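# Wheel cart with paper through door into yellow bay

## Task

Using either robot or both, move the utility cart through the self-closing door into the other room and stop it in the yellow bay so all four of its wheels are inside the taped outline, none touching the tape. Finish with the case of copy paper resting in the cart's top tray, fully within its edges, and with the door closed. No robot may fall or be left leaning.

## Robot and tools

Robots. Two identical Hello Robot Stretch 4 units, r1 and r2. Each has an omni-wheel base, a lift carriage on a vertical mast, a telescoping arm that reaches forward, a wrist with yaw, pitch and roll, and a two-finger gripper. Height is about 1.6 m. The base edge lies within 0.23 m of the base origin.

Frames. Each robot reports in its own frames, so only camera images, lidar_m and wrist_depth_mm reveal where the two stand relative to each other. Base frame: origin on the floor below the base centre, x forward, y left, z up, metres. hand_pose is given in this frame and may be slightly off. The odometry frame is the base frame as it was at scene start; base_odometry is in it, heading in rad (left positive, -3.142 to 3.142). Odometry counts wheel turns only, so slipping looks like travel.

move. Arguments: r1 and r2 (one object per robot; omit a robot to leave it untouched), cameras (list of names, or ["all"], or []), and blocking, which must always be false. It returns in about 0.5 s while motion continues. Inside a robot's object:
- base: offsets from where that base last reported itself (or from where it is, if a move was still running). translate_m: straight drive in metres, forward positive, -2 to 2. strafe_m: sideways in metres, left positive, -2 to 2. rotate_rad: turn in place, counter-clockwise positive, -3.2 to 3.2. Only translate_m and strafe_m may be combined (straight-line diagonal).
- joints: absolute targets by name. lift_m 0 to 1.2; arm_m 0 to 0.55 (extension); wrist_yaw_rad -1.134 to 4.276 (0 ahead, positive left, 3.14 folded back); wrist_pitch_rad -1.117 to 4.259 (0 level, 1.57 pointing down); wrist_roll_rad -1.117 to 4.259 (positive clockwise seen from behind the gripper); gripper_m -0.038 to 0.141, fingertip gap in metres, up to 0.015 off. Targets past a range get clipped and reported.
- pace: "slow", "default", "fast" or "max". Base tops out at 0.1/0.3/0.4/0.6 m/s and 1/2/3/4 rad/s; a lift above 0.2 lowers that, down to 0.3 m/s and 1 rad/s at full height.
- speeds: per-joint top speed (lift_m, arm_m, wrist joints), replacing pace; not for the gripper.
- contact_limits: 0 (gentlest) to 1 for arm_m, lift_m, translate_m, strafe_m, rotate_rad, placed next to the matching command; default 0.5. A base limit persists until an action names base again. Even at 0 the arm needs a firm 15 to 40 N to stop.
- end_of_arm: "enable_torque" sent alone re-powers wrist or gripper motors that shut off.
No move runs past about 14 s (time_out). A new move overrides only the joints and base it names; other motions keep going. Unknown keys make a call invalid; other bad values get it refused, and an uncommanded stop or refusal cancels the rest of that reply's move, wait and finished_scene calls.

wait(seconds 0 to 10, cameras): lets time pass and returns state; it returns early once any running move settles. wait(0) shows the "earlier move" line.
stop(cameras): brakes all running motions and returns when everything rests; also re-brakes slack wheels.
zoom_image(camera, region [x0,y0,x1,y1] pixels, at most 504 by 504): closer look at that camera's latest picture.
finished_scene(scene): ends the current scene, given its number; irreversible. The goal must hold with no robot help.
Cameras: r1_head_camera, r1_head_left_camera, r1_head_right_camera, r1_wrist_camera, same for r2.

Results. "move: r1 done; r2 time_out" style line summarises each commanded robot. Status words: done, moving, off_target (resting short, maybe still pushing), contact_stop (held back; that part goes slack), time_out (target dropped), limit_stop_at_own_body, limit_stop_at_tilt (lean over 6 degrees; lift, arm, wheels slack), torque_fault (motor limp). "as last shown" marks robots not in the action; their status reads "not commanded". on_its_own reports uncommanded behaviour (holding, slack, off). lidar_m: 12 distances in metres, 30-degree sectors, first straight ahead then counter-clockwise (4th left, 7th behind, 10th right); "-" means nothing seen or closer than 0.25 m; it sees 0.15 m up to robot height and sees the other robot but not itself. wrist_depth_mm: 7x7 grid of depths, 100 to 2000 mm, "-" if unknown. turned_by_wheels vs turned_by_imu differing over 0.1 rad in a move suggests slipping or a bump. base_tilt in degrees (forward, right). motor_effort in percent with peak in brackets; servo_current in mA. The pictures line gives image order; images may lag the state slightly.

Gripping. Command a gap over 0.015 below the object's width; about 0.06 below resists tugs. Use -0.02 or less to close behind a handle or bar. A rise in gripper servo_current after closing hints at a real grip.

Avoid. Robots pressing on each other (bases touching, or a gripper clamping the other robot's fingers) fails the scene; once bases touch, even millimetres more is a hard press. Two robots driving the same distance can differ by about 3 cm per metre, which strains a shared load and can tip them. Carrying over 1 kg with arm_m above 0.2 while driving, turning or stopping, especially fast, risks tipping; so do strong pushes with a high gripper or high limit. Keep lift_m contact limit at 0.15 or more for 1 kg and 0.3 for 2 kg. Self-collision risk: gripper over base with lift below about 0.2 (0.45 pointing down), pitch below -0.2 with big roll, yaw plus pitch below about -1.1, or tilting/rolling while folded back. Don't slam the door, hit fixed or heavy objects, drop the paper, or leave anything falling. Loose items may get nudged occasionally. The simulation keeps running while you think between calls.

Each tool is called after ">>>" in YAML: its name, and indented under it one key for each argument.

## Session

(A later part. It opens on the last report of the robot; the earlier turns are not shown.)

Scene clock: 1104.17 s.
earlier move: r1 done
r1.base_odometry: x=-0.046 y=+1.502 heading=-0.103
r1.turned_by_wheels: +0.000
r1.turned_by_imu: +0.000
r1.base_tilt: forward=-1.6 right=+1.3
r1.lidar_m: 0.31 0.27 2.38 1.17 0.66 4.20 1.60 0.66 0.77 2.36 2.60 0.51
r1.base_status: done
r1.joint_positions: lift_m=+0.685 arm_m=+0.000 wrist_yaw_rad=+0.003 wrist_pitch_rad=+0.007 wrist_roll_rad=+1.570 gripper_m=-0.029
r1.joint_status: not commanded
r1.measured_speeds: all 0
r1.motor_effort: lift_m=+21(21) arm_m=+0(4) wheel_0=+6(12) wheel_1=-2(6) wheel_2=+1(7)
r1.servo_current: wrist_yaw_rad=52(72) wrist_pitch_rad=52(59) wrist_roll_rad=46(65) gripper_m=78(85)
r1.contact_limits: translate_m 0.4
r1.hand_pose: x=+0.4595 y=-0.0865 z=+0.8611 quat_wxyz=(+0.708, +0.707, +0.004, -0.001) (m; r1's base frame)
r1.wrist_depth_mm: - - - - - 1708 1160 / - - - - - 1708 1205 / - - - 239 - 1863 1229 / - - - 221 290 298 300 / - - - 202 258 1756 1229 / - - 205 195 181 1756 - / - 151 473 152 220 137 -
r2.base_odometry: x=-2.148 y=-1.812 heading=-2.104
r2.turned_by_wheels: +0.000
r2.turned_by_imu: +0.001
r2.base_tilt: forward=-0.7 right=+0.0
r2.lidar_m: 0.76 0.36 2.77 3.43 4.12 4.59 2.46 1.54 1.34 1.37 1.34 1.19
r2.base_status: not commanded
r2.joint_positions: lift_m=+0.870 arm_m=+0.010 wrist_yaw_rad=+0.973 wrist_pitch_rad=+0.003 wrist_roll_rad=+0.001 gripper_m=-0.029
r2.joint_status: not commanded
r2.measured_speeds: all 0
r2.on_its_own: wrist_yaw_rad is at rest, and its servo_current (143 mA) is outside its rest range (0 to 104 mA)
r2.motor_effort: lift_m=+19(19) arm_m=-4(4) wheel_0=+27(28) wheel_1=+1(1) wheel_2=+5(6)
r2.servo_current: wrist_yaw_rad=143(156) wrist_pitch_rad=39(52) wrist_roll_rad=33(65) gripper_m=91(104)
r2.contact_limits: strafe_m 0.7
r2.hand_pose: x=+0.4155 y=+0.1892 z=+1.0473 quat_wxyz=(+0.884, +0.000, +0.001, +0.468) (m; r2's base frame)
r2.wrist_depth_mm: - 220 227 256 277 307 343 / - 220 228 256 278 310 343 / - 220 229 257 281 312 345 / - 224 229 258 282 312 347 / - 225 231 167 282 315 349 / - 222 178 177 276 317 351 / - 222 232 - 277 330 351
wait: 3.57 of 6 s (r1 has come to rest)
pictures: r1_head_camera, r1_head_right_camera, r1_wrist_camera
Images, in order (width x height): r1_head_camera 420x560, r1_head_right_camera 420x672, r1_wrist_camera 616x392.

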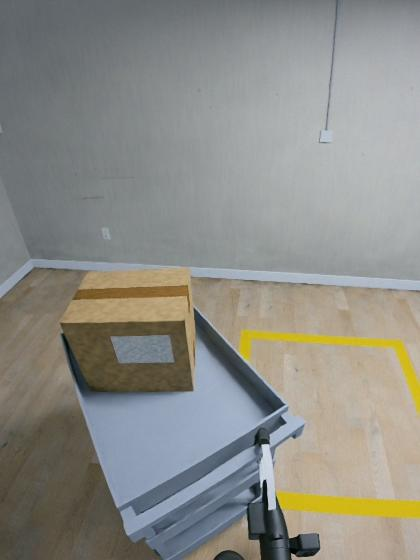

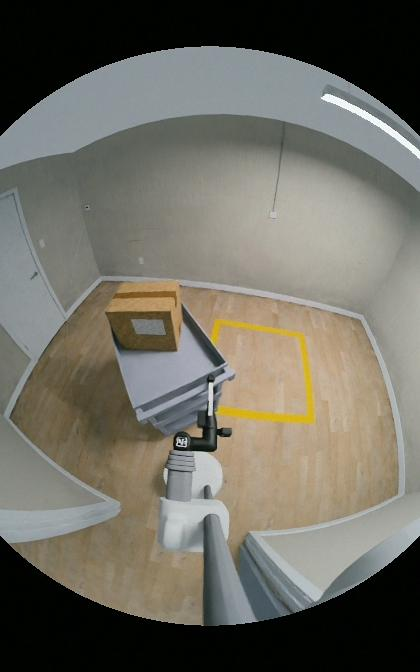

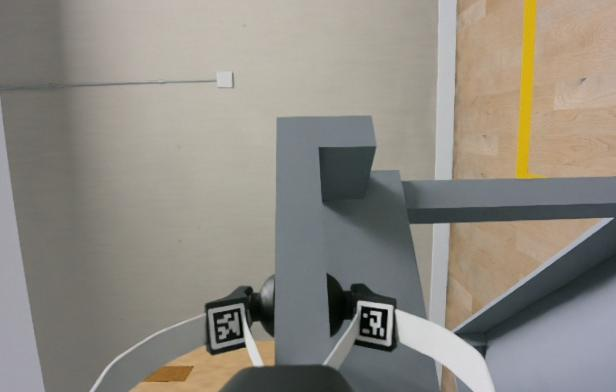

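>>> move:
  blocking: false
  r1: {"base":{"translate_m":0.2,"strafe_m":-0.28},"contact_limits":{"translate_m":0.4},"pace":"slow"}

>>> wait:
  seconds: 7
  cameras: ["r1_head_camera","r1_wrist_camera","r1_head_right_camera"]

Scene clock: 1110.83 s.
move: r1 moving
r1.base_odometry: x=-0.040 y=+1.491 heading=-0.102
r1.turned_by_wheels: +0.000
r1.turned_by_imu: +0.000
r1.base_tilt: forward=-1.6 right=+1.3
r1.lidar_m: 0.29 0.25 2.38 1.16 0.67 4.21 1.49 0.66 0.79 2.35 2.57 0.50
r1.base_status: translate_m moving; strafe_m moving
r1.joint_positions: lift_m=+0.685 arm_m=+0.000 wrist_yaw_rad=+0.003 wrist_pitch_rad=+0.007 wrist_roll_rad=+1.570 gripper_m=-0.029
r1.joint_status: not commanded
r1.measured_speeds: translate_m=+0.028 strafe_m=-0.039 rotate_rad=-0.001 lift_m=+0.000 arm_m=+0.000 wrist_yaw_rad=+0.000 wrist_pitch_rad=+0.000 wrist_roll_rad=+0.000
r1.motor_effort: lift_m=+21(21) arm_m=-3(4) wheel_0=+9(12) wheel_1=-2(4) wheel_2=-2(2)
r1.servo_current: wrist_yaw_rad=59(59) wrist_pitch_rad=46(59) wrist_roll_rad=52(52) gripper_m=72(78)
r1.contact_limits: translate_m 0.4
r1.hand_pose: x=+0.4595 y=-0.0865 z=+0.8611 quat_wxyz=(+0.708, +0.707, +0.004, -0.001) (m; r1's base frame)
r1.wrist_depth_mm: - - - - - 1708 1182 / - - - - - 1708 1229 / - - - 241 - 1863 1205 / - - - 221 294 298 301 / - - - 202 257 1708 1205 / - - 204 195 182 1708 - / - 151 484 152 220 136 -
r2.base_odometry: x=-2.148 y=-1.812 heading=-2.104
r2.turned_by_wheels: +0.000
r2.turned_by_imu: +0.000
r2.base_tilt: forward=-0.7 right=+0.0
r2.lidar_m: 0.72 0.38 2.77 3.42 4.13 4.61 2.45 1.53 1.35 1.34 1.37 1.19
r2.base_status: not commanded
r2.joint_positions: lift_m=+0.870 arm_m=+0.010 wrist_yaw_rad=+0.973 wrist_pitch_rad=+0.003 wrist_roll_rad=+0.001 gripper_m=-0.029
r2.joint_status: not commanded
r2.measured_speeds: all 0
r2.motor_effort: lift_m=+19(19) arm_m=-4(4) wheel_0=+27(27) wheel_1=+0(1) wheel_2=+6(6)
r2.servo_current: wrist_yaw_rad=150(150) wrist_pitch_rad=39(46) wrist_roll_rad=39(52) gripper_m=98(104)
r2.contact_limits: strafe_m 0.7
r2.hand_pose: x=+0.4155 y=+0.1892 z=+1.0473 quat_wxyz=(+0.884, +0.000, +0.001, +0.468) (m; r2's base frame)
r2.wrist_depth_mm: - 221 226 255 277 309 345 / - 220 227 257 278 309 343 / - 220 228 256 281 310 347 / - 224 229 259 281 312 347 / - 226 229 167 282 315 349 / - 223 178 176 274 315 349 / - 223 232 - 276 327 353
pictures: none

Scene clock: 1115.07 s.
earlier move: r1 done
r1.base_odometry: x=+0.124 y=+1.203 heading=-0.102
r1.turned_by_wheels: +0.000
r1.turned_by_imu: +0.000
r1.base_tilt: forward=-1.6 right=+1.3
r1.lidar_m: 0.25 0.25 0.29 1.73 1.00 4.41 0.71 0.73 1.16 2.12 2.31 2.13
r1.base_status: done
r1.joint_positions: lift_m=+0.685 arm_m=+0.000 wrist_yaw_rad=+0.005 wrist_pitch_rad=+0.007 wrist_roll_rad=+1.570 gripper_m=-0.029
r1.joint_status: not commanded
r1.measured_speeds: all 0
r1.motor_effort: lift_m=+21(21) arm_m=-4(4) wheel_0=+7(14) wheel_1=+0(6) wheel_2=+0(5)
r1.servo_current: wrist_yaw_rad=59(72) wrist_pitch_rad=52(59) wrist_roll_rad=52(85) gripper_m=72(85)
r1.contact_limits: translate_m 0.4
r1.hand_pose: x=+0.4597 y=-0.0861 z=+0.8611 quat_wxyz=(+0.708, +0.707, +0.004, -0.001) (m; r1's base frame)
r1.wrist_depth_mm: - - - - - 1576 1229 / - - - - - 1537 1308 / - - - - - 1576 1281 / - - - 256 - 1756 1160 / - - - 198 301 309 310 / - - 180 197 181 1661 1229 / - 150 - 135 205 146 1229
r2.base_odometry: x=-2.148 y=-1.812 heading=-2.104
r2.turned_by_wheels: +0.000
r2.turned_by_imu: +0.001
r2.base_tilt: forward=-0.7 right=+0.0
r2.lidar_m: 0.73 0.39 2.78 3.39 4.11 4.60 2.44 1.53 1.35 1.37 1.35 1.18
r2.base_status: not commanded
r2.joint_positions: lift_m=+0.870 arm_m=+0.010 wrist_yaw_rad=+0.973 wrist_pitch_rad=+0.003 wrist_roll_rad=+0.001 gripper_m=-0.029
r2.joint_status: not commanded
r2.measured_speeds: all 0
r2.on_its_own: wrist_yaw_rad is at rest, and its servo_current (143 mA) is outside its rest range (0 to 104 mA)
r2.motor_effort: lift_m=+19(19) arm_m=-3(4) wheel_0=+27(28) wheel_1=+1(1) wheel_2=+6(6)
r2.servo_current: wrist_yaw_rad=143(150) wrist_pitch_rad=39(52) wrist_roll_rad=59(59) gripper_m=98(104)
r2.contact_limits: strafe_m 0.7
r2.hand_pose: x=+0.4155 y=+0.1892 z=+1.0473 quat_wxyz=(+0.884, +0.000, +0.001, +0.468) (m; r2's base frame)
r2.wrist_depth_mm: - 221 226 256 278 307 342 / - 220 227 257 279 310 343 / - 220 228 257 278 312 345 / - 224 229 258 281 312 347 / - 225 229 168 283 312 347 / - 222 177 177 274 317 349 / - 222 232 - 274 330 351
wait: 4.23 of 7 s (r1 has come to rest)
pictures: r1_head_camera, r1_head_right_camera, r1_wrist_camera
Images, in order (width x height): r1_head_camera 420x560, r1_head_right_camera 420x672, r1_wrist_camera 616x392.

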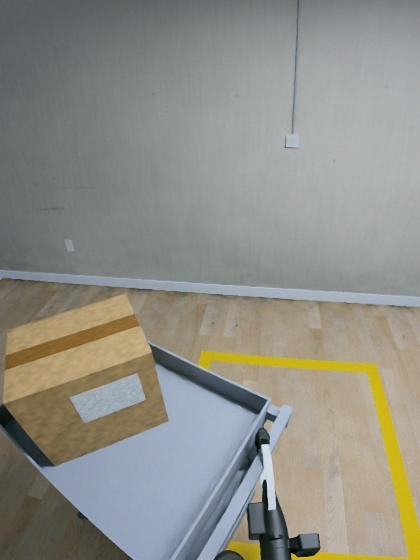

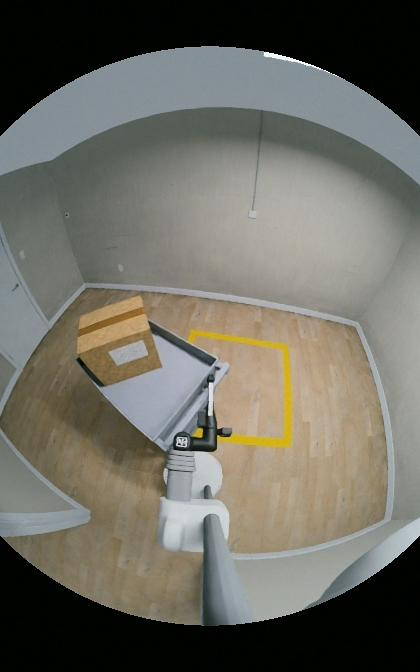

